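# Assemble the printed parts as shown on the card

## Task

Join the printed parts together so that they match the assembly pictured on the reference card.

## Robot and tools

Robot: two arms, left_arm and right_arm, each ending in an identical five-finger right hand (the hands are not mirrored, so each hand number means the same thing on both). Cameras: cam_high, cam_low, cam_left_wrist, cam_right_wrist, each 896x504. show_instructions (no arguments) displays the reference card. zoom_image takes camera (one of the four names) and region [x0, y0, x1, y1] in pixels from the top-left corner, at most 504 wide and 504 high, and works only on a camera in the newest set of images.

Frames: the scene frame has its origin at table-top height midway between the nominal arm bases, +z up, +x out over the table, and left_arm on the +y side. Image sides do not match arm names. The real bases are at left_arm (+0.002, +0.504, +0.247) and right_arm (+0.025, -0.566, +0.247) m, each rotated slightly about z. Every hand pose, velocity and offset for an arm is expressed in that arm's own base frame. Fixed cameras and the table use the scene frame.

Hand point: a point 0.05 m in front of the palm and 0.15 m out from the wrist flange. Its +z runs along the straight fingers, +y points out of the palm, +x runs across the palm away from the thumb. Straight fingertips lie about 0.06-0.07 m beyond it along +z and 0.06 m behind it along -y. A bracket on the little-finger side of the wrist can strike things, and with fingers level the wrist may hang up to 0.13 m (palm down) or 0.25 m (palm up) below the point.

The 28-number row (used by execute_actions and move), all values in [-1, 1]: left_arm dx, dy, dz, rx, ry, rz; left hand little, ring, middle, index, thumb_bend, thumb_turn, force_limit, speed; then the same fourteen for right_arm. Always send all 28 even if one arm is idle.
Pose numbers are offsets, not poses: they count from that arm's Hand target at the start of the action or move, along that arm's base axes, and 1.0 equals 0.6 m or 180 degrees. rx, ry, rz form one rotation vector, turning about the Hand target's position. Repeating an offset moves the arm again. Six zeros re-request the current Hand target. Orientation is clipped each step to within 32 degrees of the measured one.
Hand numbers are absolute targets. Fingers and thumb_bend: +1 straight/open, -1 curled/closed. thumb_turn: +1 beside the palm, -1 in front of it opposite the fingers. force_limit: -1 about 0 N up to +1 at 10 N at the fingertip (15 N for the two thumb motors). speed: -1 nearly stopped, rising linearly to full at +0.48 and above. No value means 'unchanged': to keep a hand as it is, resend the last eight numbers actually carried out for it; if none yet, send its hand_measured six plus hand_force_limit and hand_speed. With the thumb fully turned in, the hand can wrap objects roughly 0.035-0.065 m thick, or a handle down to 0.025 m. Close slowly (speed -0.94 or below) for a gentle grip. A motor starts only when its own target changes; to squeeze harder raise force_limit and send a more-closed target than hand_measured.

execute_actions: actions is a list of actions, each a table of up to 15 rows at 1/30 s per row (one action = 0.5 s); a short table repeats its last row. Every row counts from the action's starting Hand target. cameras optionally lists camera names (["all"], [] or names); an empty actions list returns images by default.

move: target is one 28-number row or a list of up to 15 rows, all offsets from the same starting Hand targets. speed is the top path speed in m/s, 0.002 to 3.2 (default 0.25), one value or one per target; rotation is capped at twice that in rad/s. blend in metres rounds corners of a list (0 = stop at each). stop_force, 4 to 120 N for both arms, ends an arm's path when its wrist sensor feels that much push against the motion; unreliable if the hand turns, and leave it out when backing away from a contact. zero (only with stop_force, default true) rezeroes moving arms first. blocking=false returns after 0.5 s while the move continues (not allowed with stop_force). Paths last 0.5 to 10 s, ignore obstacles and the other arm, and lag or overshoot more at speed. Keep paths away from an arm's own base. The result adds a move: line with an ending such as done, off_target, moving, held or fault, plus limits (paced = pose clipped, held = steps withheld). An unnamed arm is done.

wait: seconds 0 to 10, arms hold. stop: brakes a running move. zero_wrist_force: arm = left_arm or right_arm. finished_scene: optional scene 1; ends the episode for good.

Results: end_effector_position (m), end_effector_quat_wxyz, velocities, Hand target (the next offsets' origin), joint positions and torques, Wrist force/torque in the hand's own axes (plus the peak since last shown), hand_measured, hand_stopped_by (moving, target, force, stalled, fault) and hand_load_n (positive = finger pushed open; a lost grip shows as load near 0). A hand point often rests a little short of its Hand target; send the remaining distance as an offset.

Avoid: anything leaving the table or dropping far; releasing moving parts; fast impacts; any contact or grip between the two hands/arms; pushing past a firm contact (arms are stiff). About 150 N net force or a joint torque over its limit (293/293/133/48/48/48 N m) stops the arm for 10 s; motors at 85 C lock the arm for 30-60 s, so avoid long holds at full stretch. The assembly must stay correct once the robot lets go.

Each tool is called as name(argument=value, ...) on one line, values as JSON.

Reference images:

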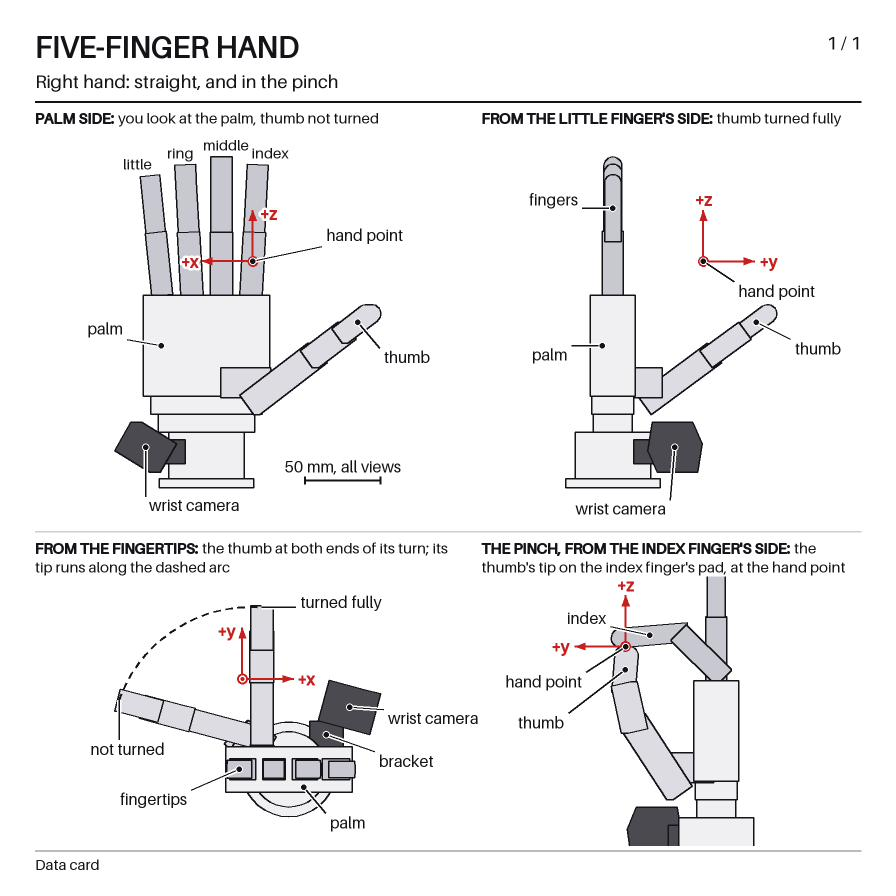

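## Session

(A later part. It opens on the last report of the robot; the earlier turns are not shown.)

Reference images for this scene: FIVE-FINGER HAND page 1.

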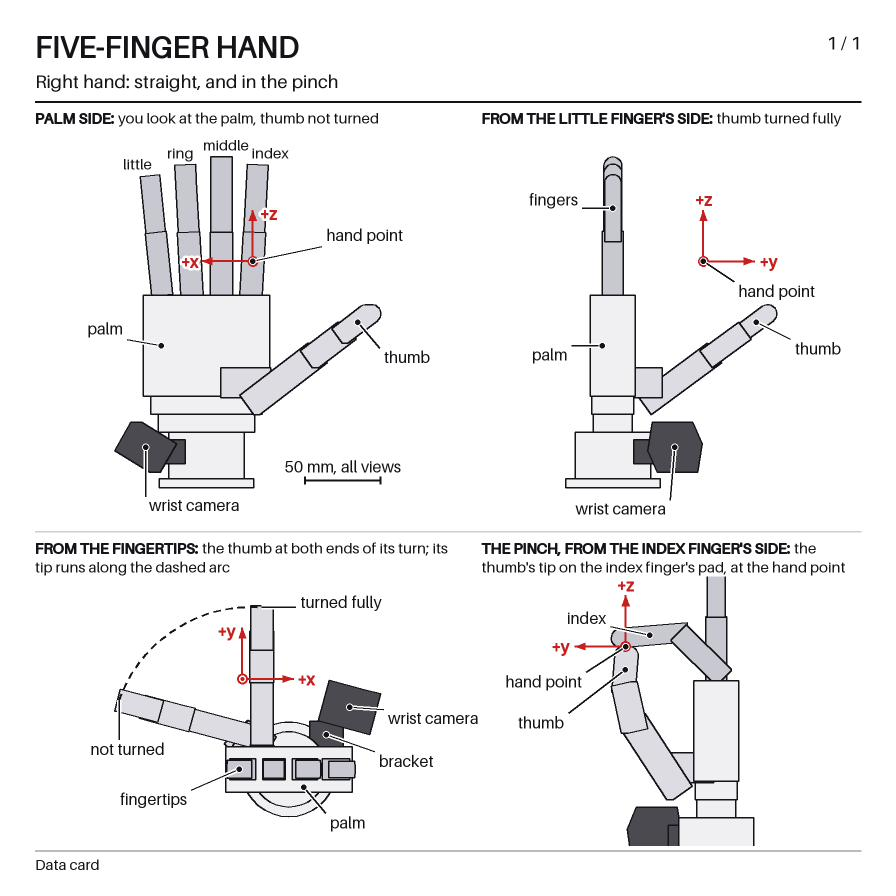

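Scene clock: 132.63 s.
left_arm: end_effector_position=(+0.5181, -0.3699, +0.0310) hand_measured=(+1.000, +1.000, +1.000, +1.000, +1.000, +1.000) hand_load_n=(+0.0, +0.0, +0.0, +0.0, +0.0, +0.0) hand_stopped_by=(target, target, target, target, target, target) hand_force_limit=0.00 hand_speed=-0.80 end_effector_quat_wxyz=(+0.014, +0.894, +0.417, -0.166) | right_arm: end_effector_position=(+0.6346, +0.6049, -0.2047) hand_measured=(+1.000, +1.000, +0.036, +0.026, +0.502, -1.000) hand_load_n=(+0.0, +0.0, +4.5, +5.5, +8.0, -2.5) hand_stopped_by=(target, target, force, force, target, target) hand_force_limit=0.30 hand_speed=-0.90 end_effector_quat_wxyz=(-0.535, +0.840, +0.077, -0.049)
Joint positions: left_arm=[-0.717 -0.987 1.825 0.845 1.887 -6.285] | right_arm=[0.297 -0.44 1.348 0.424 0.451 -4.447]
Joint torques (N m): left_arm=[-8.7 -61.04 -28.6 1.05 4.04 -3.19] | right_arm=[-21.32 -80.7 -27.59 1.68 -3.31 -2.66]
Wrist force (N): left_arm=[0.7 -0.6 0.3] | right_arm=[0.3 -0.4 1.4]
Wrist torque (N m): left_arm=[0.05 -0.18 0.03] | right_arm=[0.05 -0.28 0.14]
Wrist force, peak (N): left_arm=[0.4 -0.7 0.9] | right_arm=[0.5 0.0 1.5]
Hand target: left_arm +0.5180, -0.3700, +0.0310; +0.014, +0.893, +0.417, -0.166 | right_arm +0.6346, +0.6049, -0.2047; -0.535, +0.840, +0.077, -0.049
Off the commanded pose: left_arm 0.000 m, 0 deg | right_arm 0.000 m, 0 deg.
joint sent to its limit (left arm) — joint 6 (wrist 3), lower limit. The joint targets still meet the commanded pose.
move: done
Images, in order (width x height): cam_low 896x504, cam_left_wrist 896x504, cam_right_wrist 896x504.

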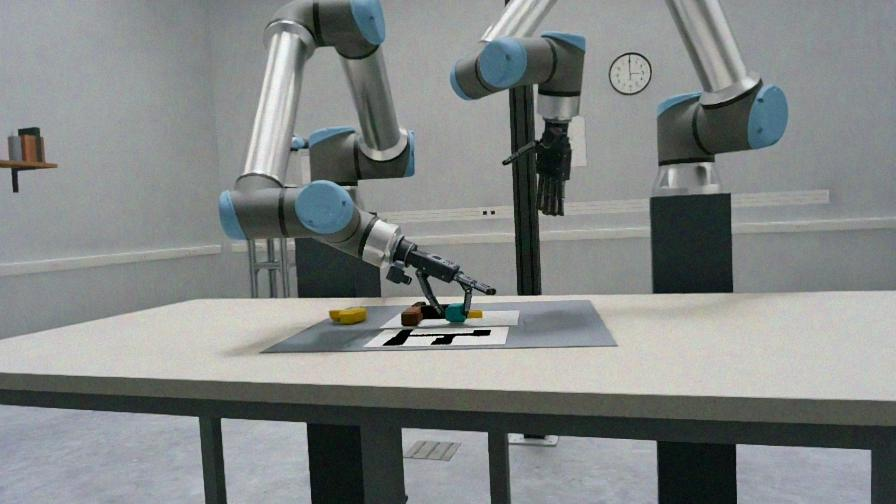

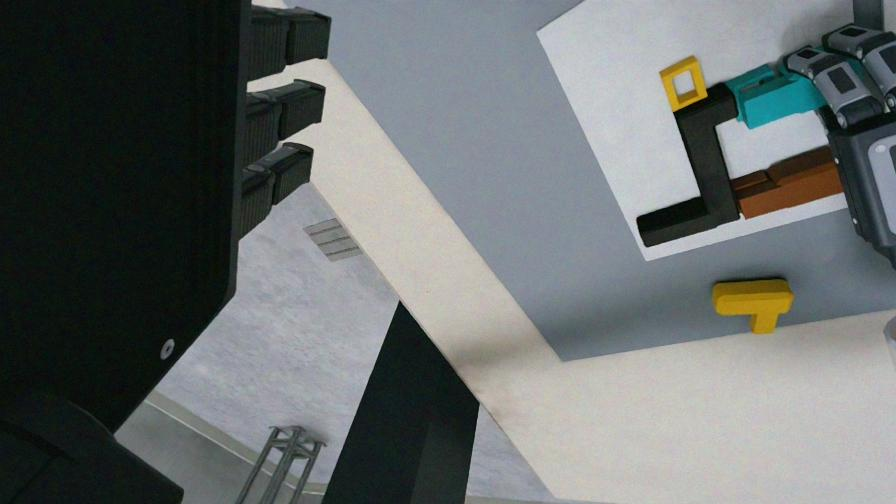

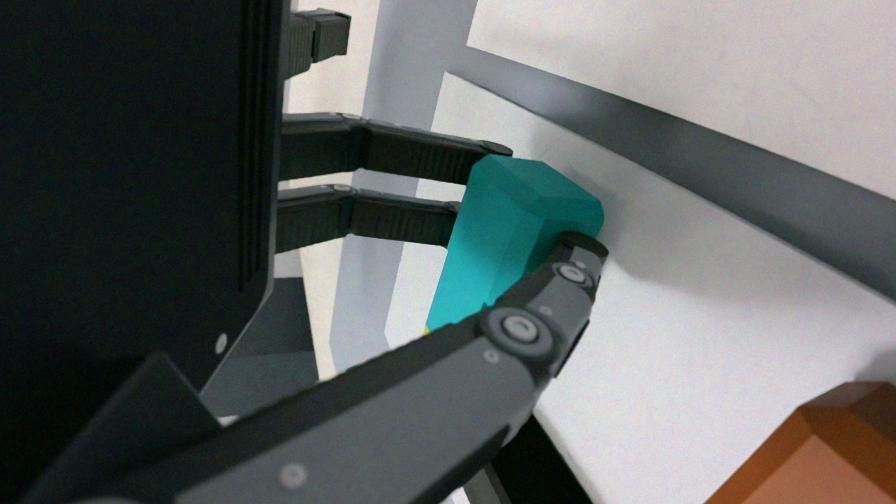

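move(target=[[0,0,0,0,0,0,1,1,1,1,1,1,0,-0.8,0,0,-0.0083,0,0,0,1,1,-0.5,-0.5,0.5,-1,0.3,-0.9]], speed=0.03, stop_force=5, cameras=["cam_left_wrist", "cam_low", "cam_right_wrist"])

zoom_image(camera="cam_left_wrist", region=[725, 50, 825, 150])

zoom_image(camera="cam_right_wrist", region=[400, 100, 640, 340])

Scene clock: 134.33 s.
left_arm: end_effector_position=(+0.5181, -0.3699, +0.0310) hand_measured=(+1.000, +1.000, +1.000, +1.000, +1.000, +1.000) hand_load_n=(+0.0, +0.0, +0.0, +0.0, +0.0, +0.0) hand_stopped_by=(target, target, target, target, target, target) hand_force_limit=0.00 hand_speed=-0.80 end_effector_quat_wxyz=(+0.014, +0.894, +0.417, -0.166) | right_arm: end_effector_position=(+0.6346, +0.6049, -0.2097) hand_measured=(+1.000, +1.000, +0.036, +0.026, +0.502, -1.000) hand_load_n=(+0.0, +0.0, +4.0, +5.5, +8.0, -2.5) hand_stopped_by=(target, target, force, force, target, target) hand_force_limit=0.30 hand_speed=-0.90 end_effector_quat_wxyz=(-0.535, +0.840, +0.077, -0.049)
Joint positions: left_arm=[-0.717 -0.987 1.825 0.845 1.887 -6.285] | right_arm=[0.297 -0.433 1.345 0.42 0.451 -4.447]
Joint torques (N m): left_arm=[-7.19 -62.03 -29.71 1.1 4.15 -3.43] | right_arm=[-23.34 -81.12 -28.09 1.73 -2.92 -0.15]
Wrist force (N): left_arm=[0.5 -0.7 0.4] | right_arm=[0.4 0.0 0.9]
Wrist torque (N m): left_arm=[0.02 -0.15 0.01] | right_arm=[0.13 -0.29 0.16]
Wrist force, peak (N): left_arm=[0.7 -0.8 0.6] | right_arm=[0.7 -0.1 1.3]
Hand target: left_arm +0.5180, -0.3700, +0.0310; +0.014, +0.893, +0.417, -0.166 | right_arm +0.6346, +0.6049, -0.2097; -0.535, +0.840, +0.077, -0.049
Off the commanded pose: left_arm 0.000 m, 0 deg | right_arm 0.000 m, 0 deg.
joint sent to its limit (left arm) — joint 6 (wrist 3), lower limit. The joint targets still meet the commanded pose.
move: done
Images, in order (width x height): cam_low 896x504, cam_left_wrist 896x504, cam_right_wrist 896x504.

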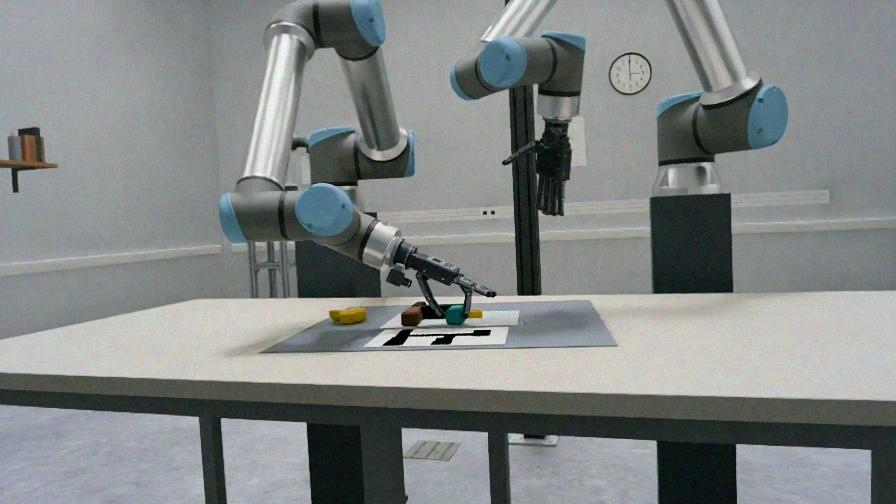

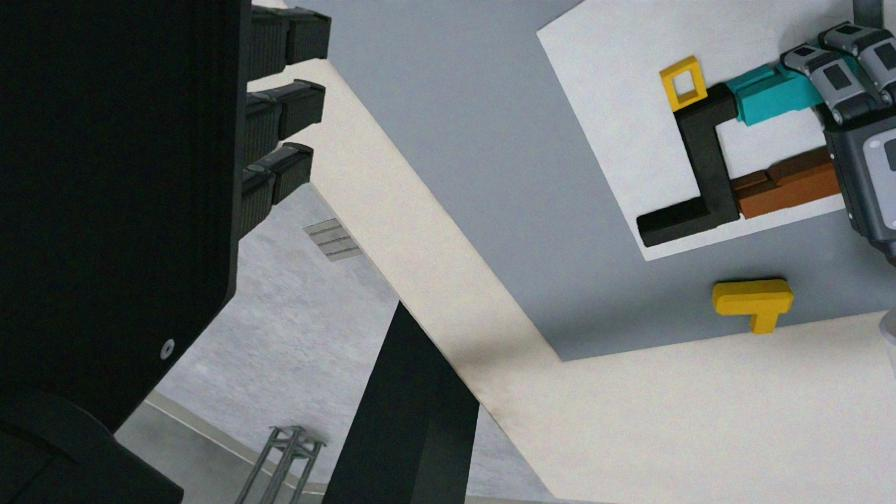

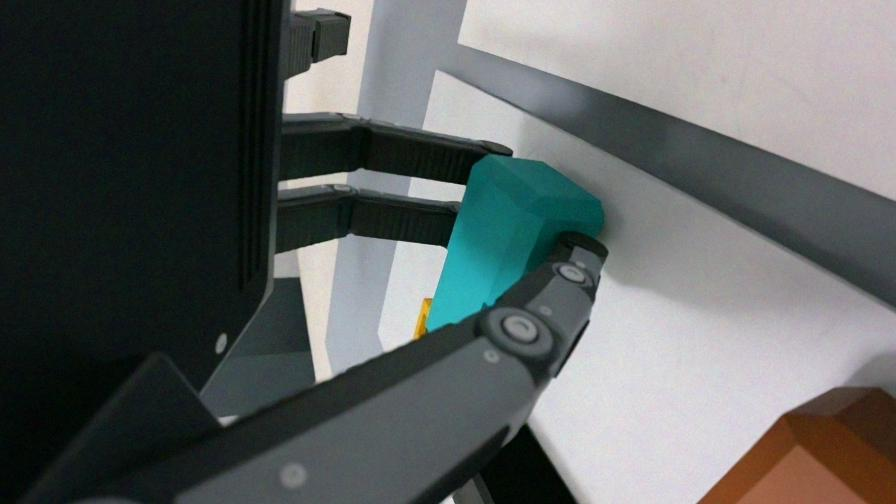

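Scaled by 5.040.

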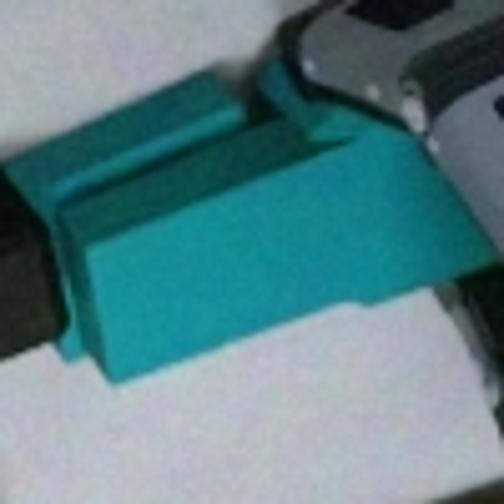

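Scaled by 2.100.

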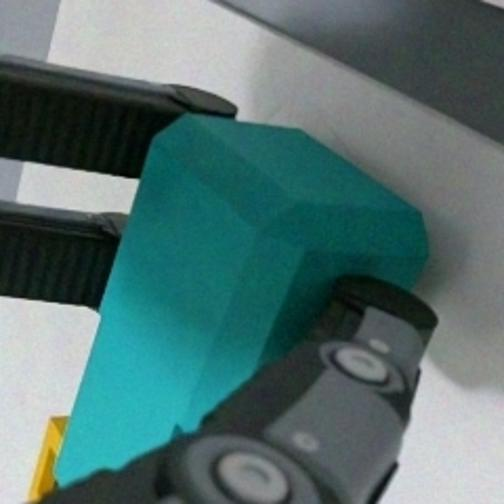

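move(target=[[0,0,0,0,0,0,1,1,1,1,1,1,0,-0.8,0,0,-0.0067,0,0,0,1,1,-0.5,-0.5,0.5,-1,0.3,-0.9]], speed=0.02, stop_force=6, cameras=["cam_left_wrist", "cam_low", "cam_right_wrist"])

zoom_image(camera="cam_left_wrist", region=[725, 50, 825, 150])

zoom_image(camera="cam_right_wrist", region=[400, 100, 640, 340])

Scene clock: 135.97 s.
left_arm: end_effector_position=(+0.5181, -0.3699, +0.0310) hand_measured=(+1.000, +1.000, +1.000, +1.000, +1.000, +1.000) hand_load_n=(+0.0, +0.0, +0.0, +0.0, +0.0, +0.0) hand_stopped_by=(target, target, target, target, target, target) hand_force_limit=0.00 hand_speed=-0.80 end_effector_quat_wxyz=(+0.014, +0.894, +0.417, -0.166) | right_arm: end_effector_position=(+0.6346, +0.6050, -0.2122) hand_measured=(+1.000, +1.000, +0.036, +0.026, +0.502, -1.000) hand_load_n=(-0.5, +0.0, +4.5, +6.0, +7.5, -3.0) hand_stopped_by=(target, target, force, force, target, target) hand_force_limit=0.30 hand_speed=-0.90 end_effector_quat_wxyz=(-0.535, +0.840, +0.077, -0.049)
Joint positions: left_arm=[-0.717 -0.987 1.825 0.845 1.887 -6.285] | right_arm=[0.297 -0.43 1.343 0.418 0.451 -4.447]
Joint torques (N m): left_arm=[-5.41 -60.54 -30.04 0.99 4.08 -3.32] | right_arm=[-22.47 -108.74 -12.54 5.21 0.54 0.18]
Wrist force (N): left_arm=[0.3 -0.5 0.5] | right_arm=[0.8 -1.5 0.3]
Wrist torque (N m): left_arm=[0.07 -0.12 0.00] | right_arm=[0.11 -0.31 0.14]
Wrist force, peak (N): left_arm=[0.4 -1.0 0.7] | right_arm=[-1.1 -7.4 -1.7]
Hand target: left_arm +0.5180, -0.3700, +0.0310; +0.014, +0.893, +0.417, -0.166 | right_arm +0.6346, +0.6050, -0.2122; -0.535, +0.840, +0.077, -0.049 (not the last commanded pose)
Off the commanded pose: left_arm 0.000 m, 0 deg | right_arm 0.002 m, 0 deg.
joint sent to its limit (left arm) — joint 6 (wrist 3), lower limit. The joint targets still meet the commanded pose.
move: contact (right_arm)
Images, in order (width x height): cam_low 896x504, cam_left_wrist 896x504, cam_right_wrist 896x504.

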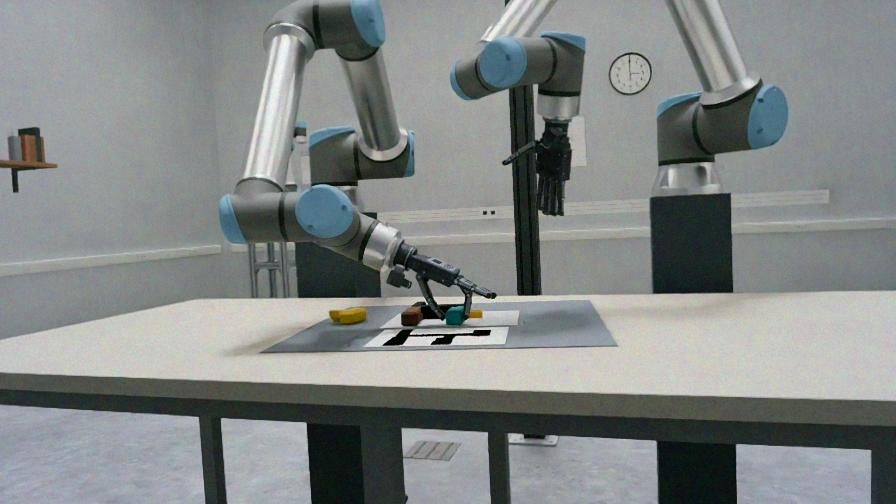

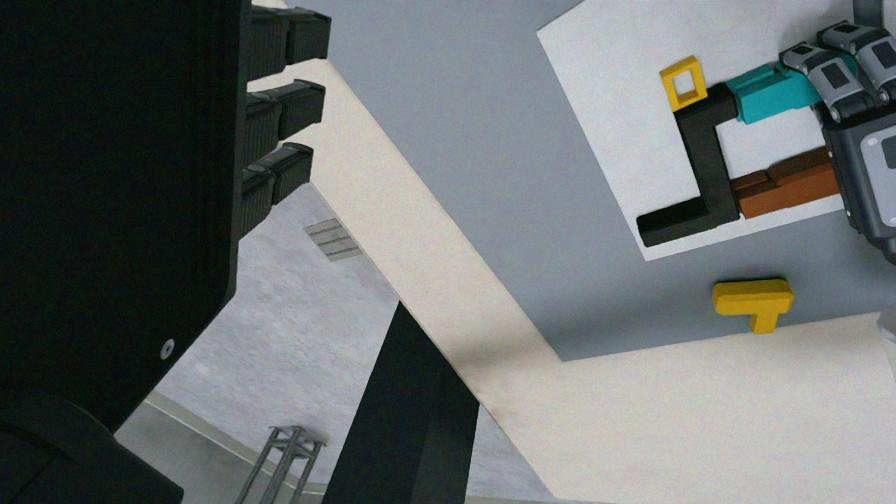

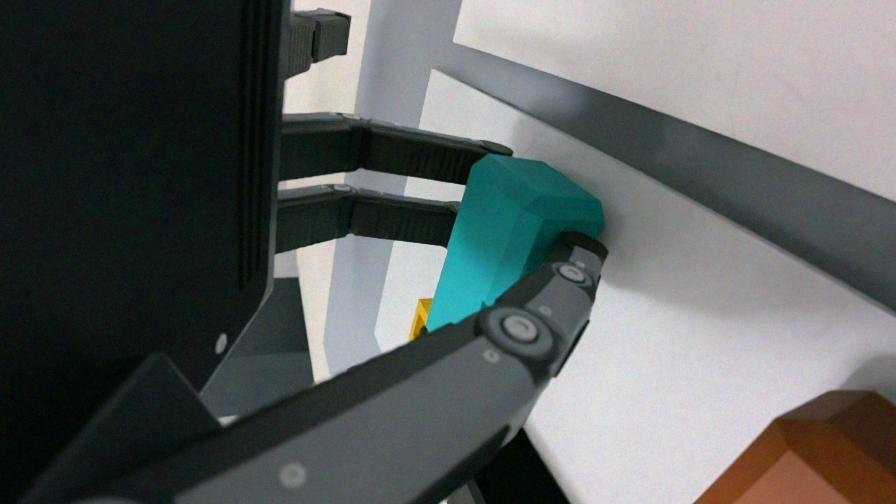

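Scaled by 5.040.

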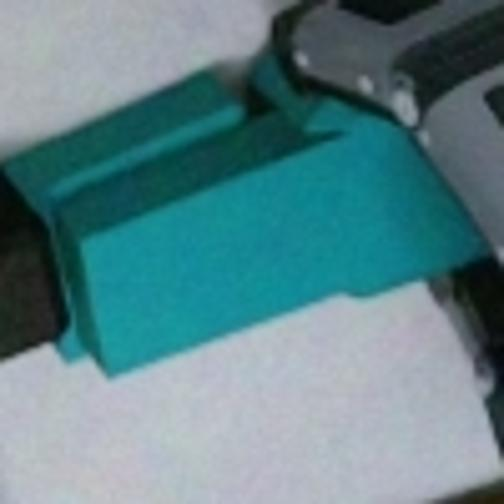

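Scaled by 2.100.

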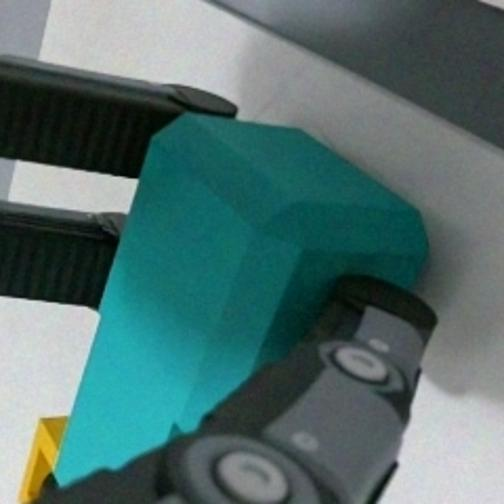

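move(target=[[0,0,0,0,0,0,1,1,1,1,1,1,0,-0.8,0,0,0,0,0,0,1,1,0.3,0.3,0.5,-1,0.3,-0.7],[0,0,0,0,0,0,1,1,1,1,1,1,0,-0.8,0.0006,-0.0033,0,0,0,0,1,1,0.3,0.3,0.5,-1,0.3,-0.7]], speed=0.02, cameras=["cam_left_wrist", "cam_low", "cam_right_wrist"])

zoom_image(camera="cam_left_wrist", region=[725, 50, 825, 150])

zoom_image(camera="cam_low", region=[425, 275, 495, 330])

Scene clock: 137.50 s.
left_arm: end_effector_position=(+0.5181, -0.3699, +0.0310) hand_measured=(+1.000, +1.000, +1.000, +1.000, +1.000, +1.000) hand_load_n=(+0.0, +0.0, +0.0, +0.0, +0.0, +0.0) hand_stopped_by=(target, target, target, target, target, target) hand_force_limit=0.00 hand_speed=-0.80 end_effector_quat_wxyz=(+0.014, +0.894, +0.417, -0.166) | right_arm: end_effector_position=(+0.6349, +0.6031, -0.2121) hand_measured=(+1.000, +1.000, +0.300, +0.300, +0.500, -1.000) hand_load_n=(+0.0, +0.0, +0.0, +0.0, +0.0, +0.0) hand_stopped_by=(target, target, target, target, target, target) hand_force_limit=0.30 hand_speed=-0.70 end_effector_quat_wxyz=(-0.535, +0.840, +0.077, -0.049)
Joint positions: left_arm=[-0.717 -0.987 1.825 0.845 1.887 -6.285] | right_arm=[0.294 -0.43 1.344 0.422 0.45 -4.453]
Joint torques (N m): left_arm=[-4.83 -61.98 -29.27 0.99 3.78 -3.36] | right_arm=[-23.83 -82.25 -10.54 5.28 -3.67 -3.43]
Wrist force (N): left_arm=[0.6 -0.4 0.6] | right_arm=[0.5 -0.4 0.8]
Wrist torque (N m): left_arm=[0.06 -0.17 0.02] | right_arm=[0.09 -0.32 0.17]
Wrist force, peak (N): left_arm=[0.5 -0.8 0.9] | right_arm=[1.0 -1.8 0.6]
Hand target: left_arm +0.5180, -0.3700, +0.0310; +0.014, +0.893, +0.417, -0.166 | right_arm +0.6349, +0.6030, -0.2122; -0.535, +0.840, +0.077, -0.049
Off the commanded pose: left_arm 0.000 m, 0 deg | right_arm 0.000 m, 0 deg.
joint sent to its limit (left arm) — joint 6 (wrist 3), lower limit. The joint targets still meet the commanded pose.
move: done
Images, in order (width x height): cam_low 896x504, cam_left_wrist 896x504, cam_right_wrist 896x504.

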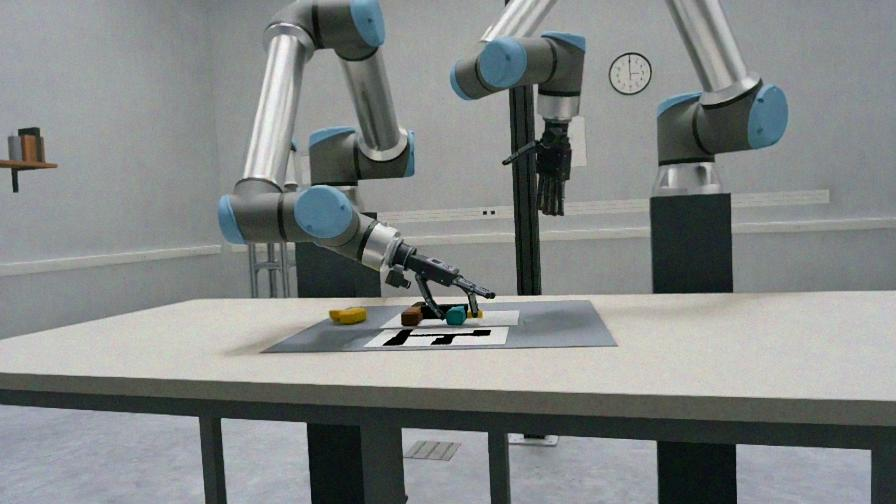

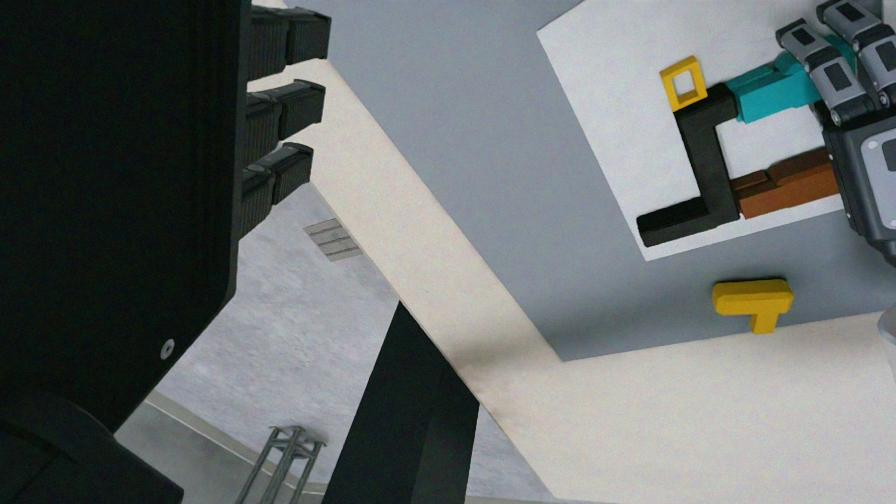

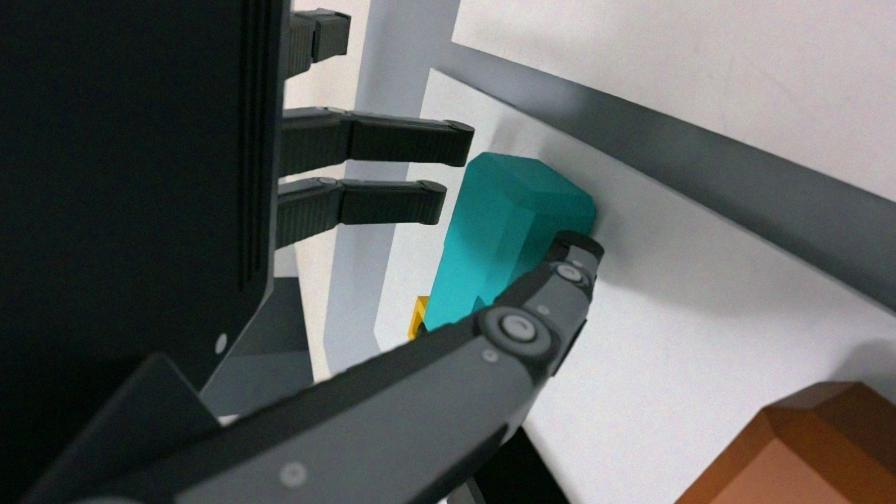

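Scaled by 5.040.

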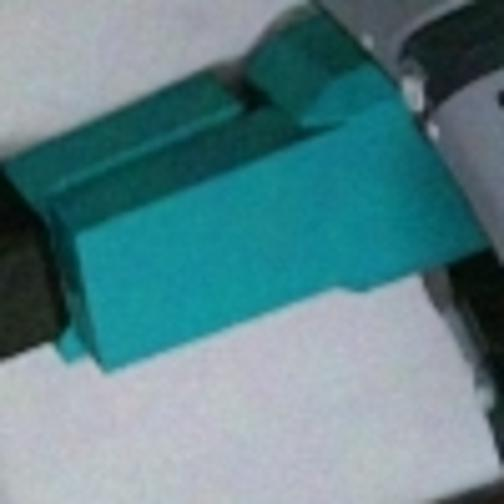

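Scaled by 7.200.

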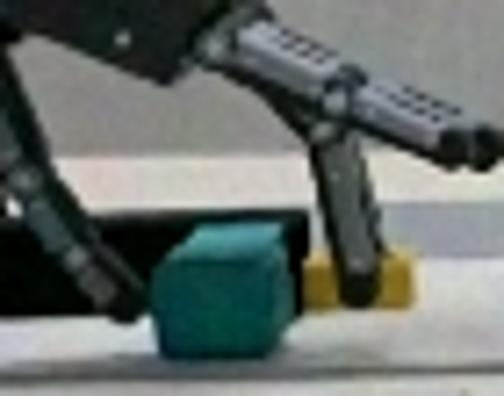

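move(target=[[0,0,0,0,0,0,1,1,1,1,1,1,0,-0.8,0,0,0.1667,0,0,0,1,1,0.3,0.3,0.5,-1,0.3,-0.7],[0,0,0,0,0,0,1,1,1,1,1,1,0,-0.8,-0.0763,-0.3883,0.1367,0,0,-0.0833,1,1,0.4,0.4,0.5,-1,0,-0.2]], speed=[0.15, 0.3], cameras=["cam_left_wrist", "cam_low", "cam_right_wrist", "cam_high"])

zoom_image(camera="cam_left_wrist", region=[640, 40, 880, 260])

zoom_image(camera="cam_right_wrist", region=[560, 60, 860, 330])

Scene clock: 145.50 s.
left_arm: end_effector_position=(+0.5181, -0.3699, +0.0310) hand_measured=(+1.000, +1.000, +1.000, +1.000, +1.000, +1.000) hand_load_n=(+0.0, +0.0, -0.5, +0.0, +0.0, +0.0) hand_stopped_by=(target, target, target, target, target, target) hand_force_limit=0.00 hand_speed=-0.80 end_effector_quat_wxyz=(+0.014, +0.894, +0.417, -0.166) | right_arm: end_effector_position=(+0.5892, +0.3700, -0.1301) hand_measured=(+1.000, +1.000, +0.400, +0.400, +0.500, -1.000) hand_load_n=(+0.0, +0.0, +0.0, +0.0, +0.0, +0.0) hand_stopped_by=(target, target, target, target, target, target) hand_force_limit=0.00 hand_speed=-0.20 end_effector_quat_wxyz=(-0.537, +0.843, -0.033, +0.021)
Joint positions: left_arm=[-0.717 -0.987 1.825 0.845 1.887 -6.285] | right_arm=[-0.038 -0.681 1.818 0.345 0.439 -4.614]
Joint torques (N m): left_arm=[-2.59 -61.21 -29.31 1.2 3.54 -3.18] | right_arm=[-24.47 -63.18 -3.33 6.15 -4.18 -3.65]
Wrist force (N): left_arm=[0.4 -0.6 0.4] | right_arm=[0.5 -0.2 0.7]
Wrist torque (N m): left_arm=[0.05 -0.13 0.00] | right_arm=[0.11 -0.29 0.17]
Wrist force, peak (N): left_arm=[0.4 -0.9 0.6] | right_arm=[1.0 -1.0 2.5]
Hand target: left_arm +0.5180, -0.3700, +0.0310; +0.014, +0.893, +0.417, -0.166 | right_arm +0.5891, +0.3700, -0.1302; -0.537, +0.843, -0.033, +0.021
Off the commanded pose: left_arm 0.000 m, 0 deg | right_arm 0.000 m, 0 deg.
joint sent to its limit (left arm) — joint 6 (wrist 3), lower limit. The joint targets still meet the commanded pose.
move: done

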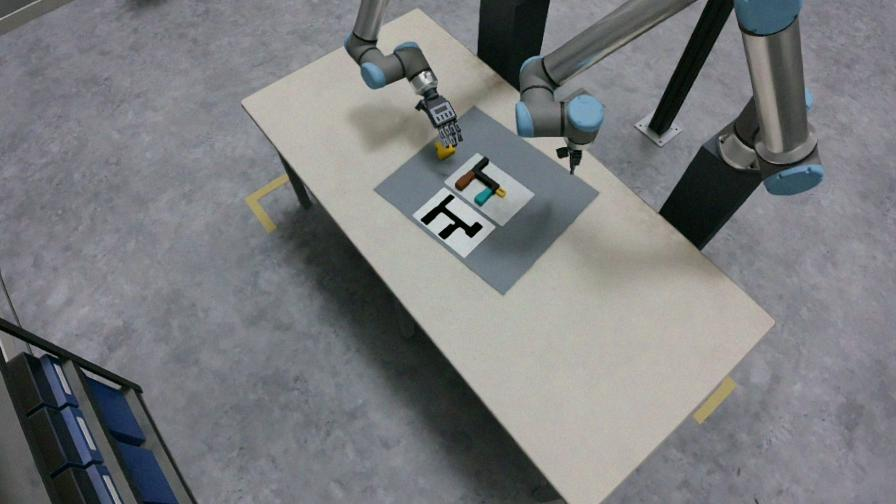

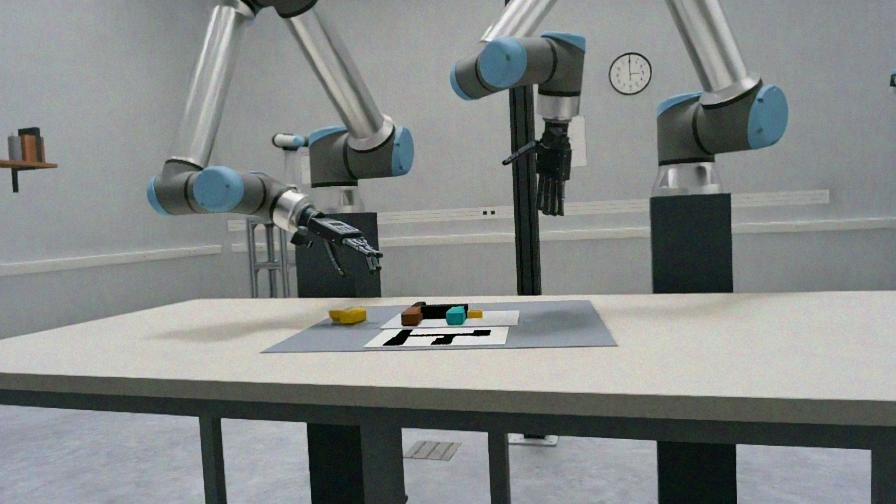

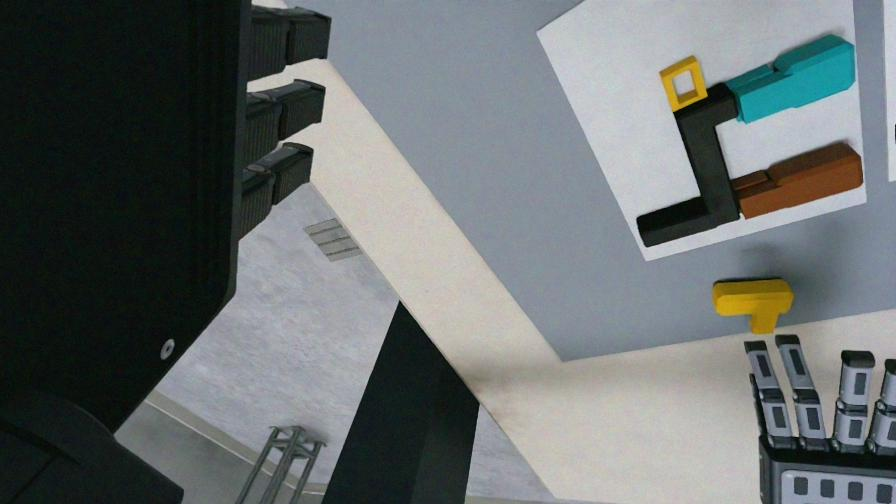

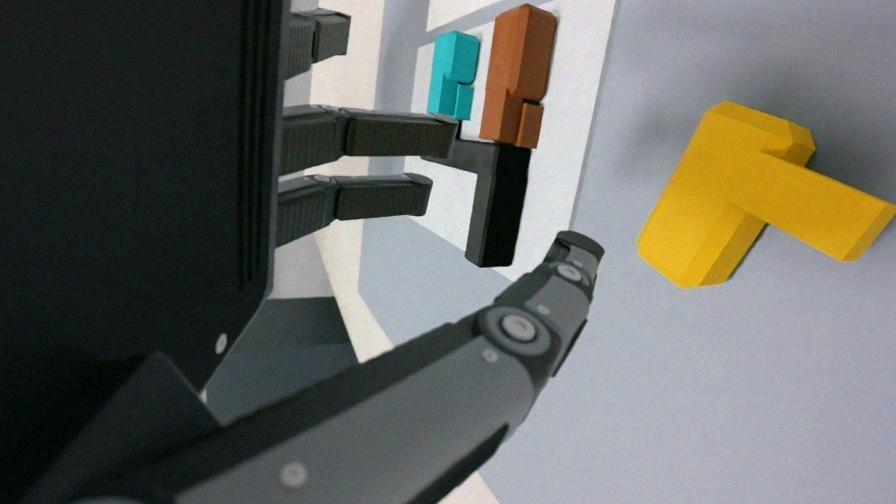

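Scaled by 2.100.

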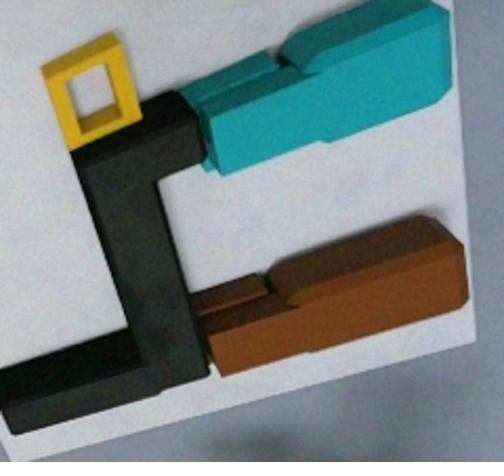

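Scaled by 1.680.

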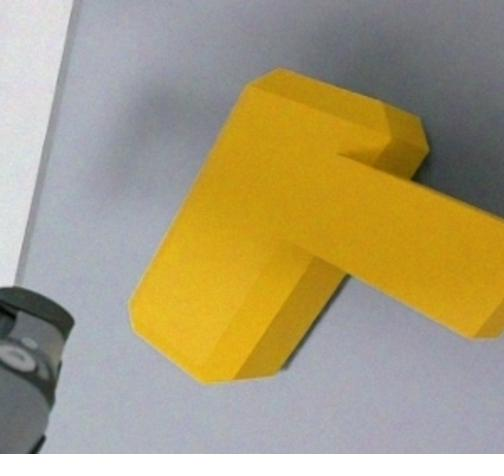

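move(target=[[0,0,0,0,0,0,1,1,1,1,1,1,0,-0.8,0.006,-0.0088,-0.06,0,0,0,1,1,0.4,0.4,0.5,-1,0,-0.2],[0,0,0,0,0,0,1,1,1,1,1,1,0,-0.8,0.006,-0.0088,-0.1443,0,0,0,1,1,0.4,0.4,0.5,-1,0,-0.2]], speed=0.08, stop_force=6, cameras=["cam_right_wrist", "cam_low", "cam_left_wrist"])

zoom_image(camera="cam_right_wrist", region=[400, 60, 700, 340])

zoom_image(camera="cam_low", region=[290, 250, 410, 340])

zoom_image(camera="cam_left_wrist", region=[690, 250, 830, 370])

Scene clock: 149.13 s.
left_arm: end_effector_position=(+0.5181, -0.3699, +0.0310) hand_measured=(+1.000, +1.000, +1.000, +1.000, +1.000, +1.000) hand_load_n=(+0.0, +0.0, +0.0, -0.5, +0.0, +0.0) hand_stopped_by=(target, target, target, target, target, target) hand_force_limit=0.00 hand_speed=-0.80 end_effector_quat_wxyz=(+0.014, +0.894, +0.417, -0.166) | right_arm: end_effector_position=(+0.5927, +0.3647, -0.2167) hand_measured=(+1.000, +1.000, +0.400, +0.400, +0.500, -1.000) hand_load_n=(+0.0, -0.5, +0.0, +0.0, +0.0, +0.0) hand_stopped_by=(target, target, target, target, target, target) hand_force_limit=0.00 hand_speed=-0.20 end_effector_quat_wxyz=(-0.537, +0.843, -0.033, +0.021)
Joint positions: left_arm=[-0.717 -0.987 1.825 0.845 1.887 -6.285] | right_arm=[-0.046 -0.542 1.767 0.276 0.438 -4.635]
Joint torques (N m): left_arm=[-0.39 -61.36 -28.78 1.24 3.28 -3.26] | right_arm=[18.46 -65.58 -15.87 1.65 -3.91 3.95]
Wrist force (N): left_arm=[0.6 -0.5 0.3] | right_arm=[0.9 -0.4 0.5]
Wrist torque (N m): left_arm=[0.06 -0.16 0.03] | right_arm=[0.10 -0.35 0.09]
Wrist force, peak (N): left_arm=[0.5 -0.9 0.7] | right_arm=[0.8 -0.2 1.2]
Hand target: left_arm +0.5180, -0.3700, +0.0310; +0.014, +0.893, +0.417, -0.166 | right_arm +0.5927, +0.3647, -0.2167; -0.537, +0.843, -0.033, +0.021
Off the commanded pose: left_arm 0.000 m, 0 deg | right_arm 0.000 m, 0 deg.
joint sent to its limit (left arm) — joint 6 (wrist 3), lower limit. The joint targets still meet the commanded pose.
move: done
Images, in order (width x height): cam_low 896x504, cam_left_wrist 896x504, cam_right_wrist 896x504.

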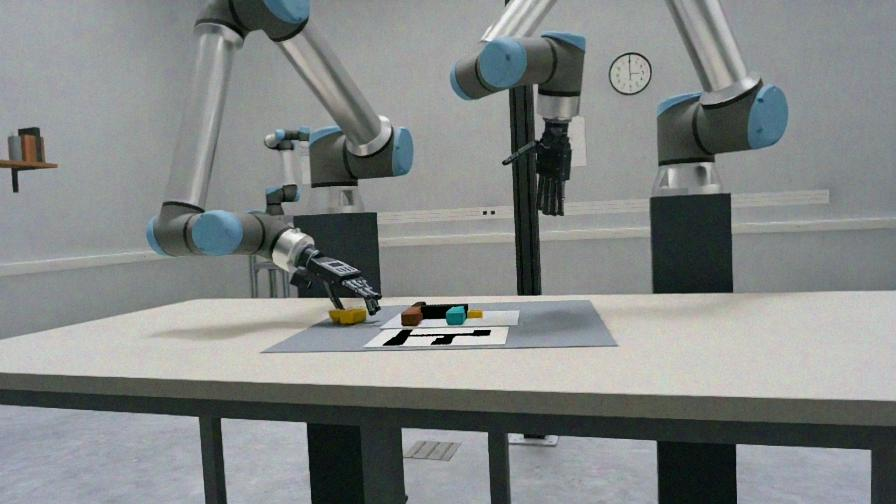

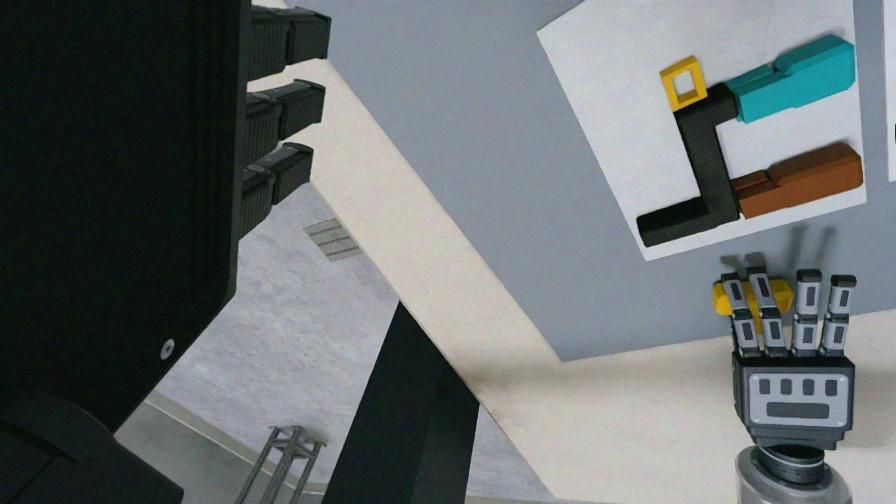

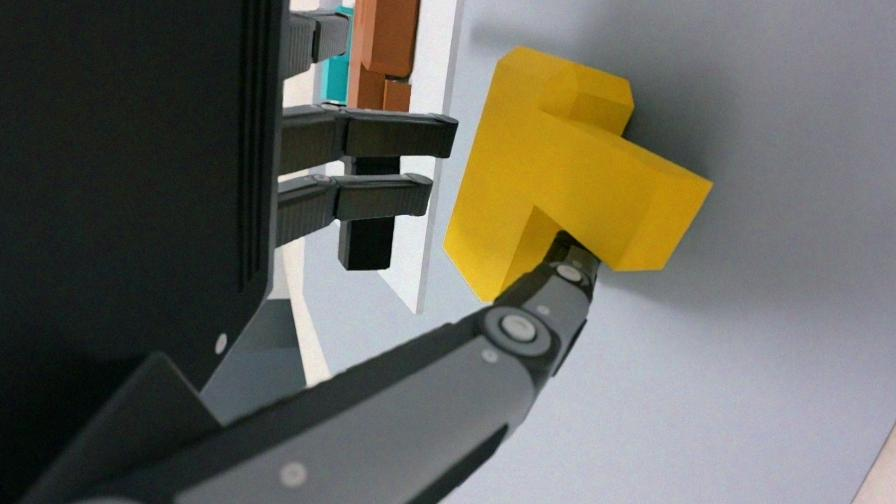

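Scaled by 1.680.

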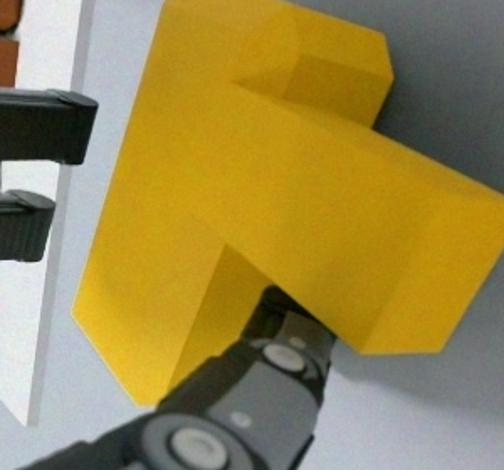

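Scaled by 4.200.

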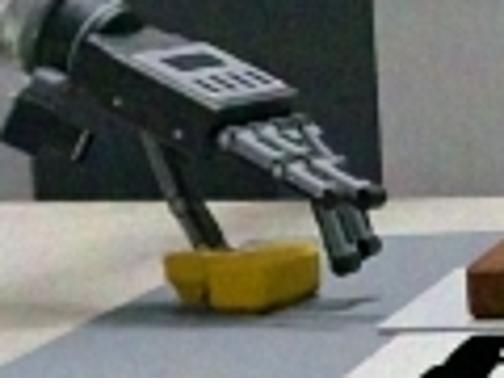

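Scaled by 3.600.

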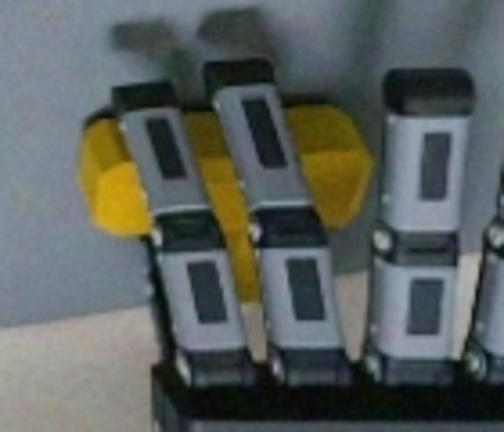

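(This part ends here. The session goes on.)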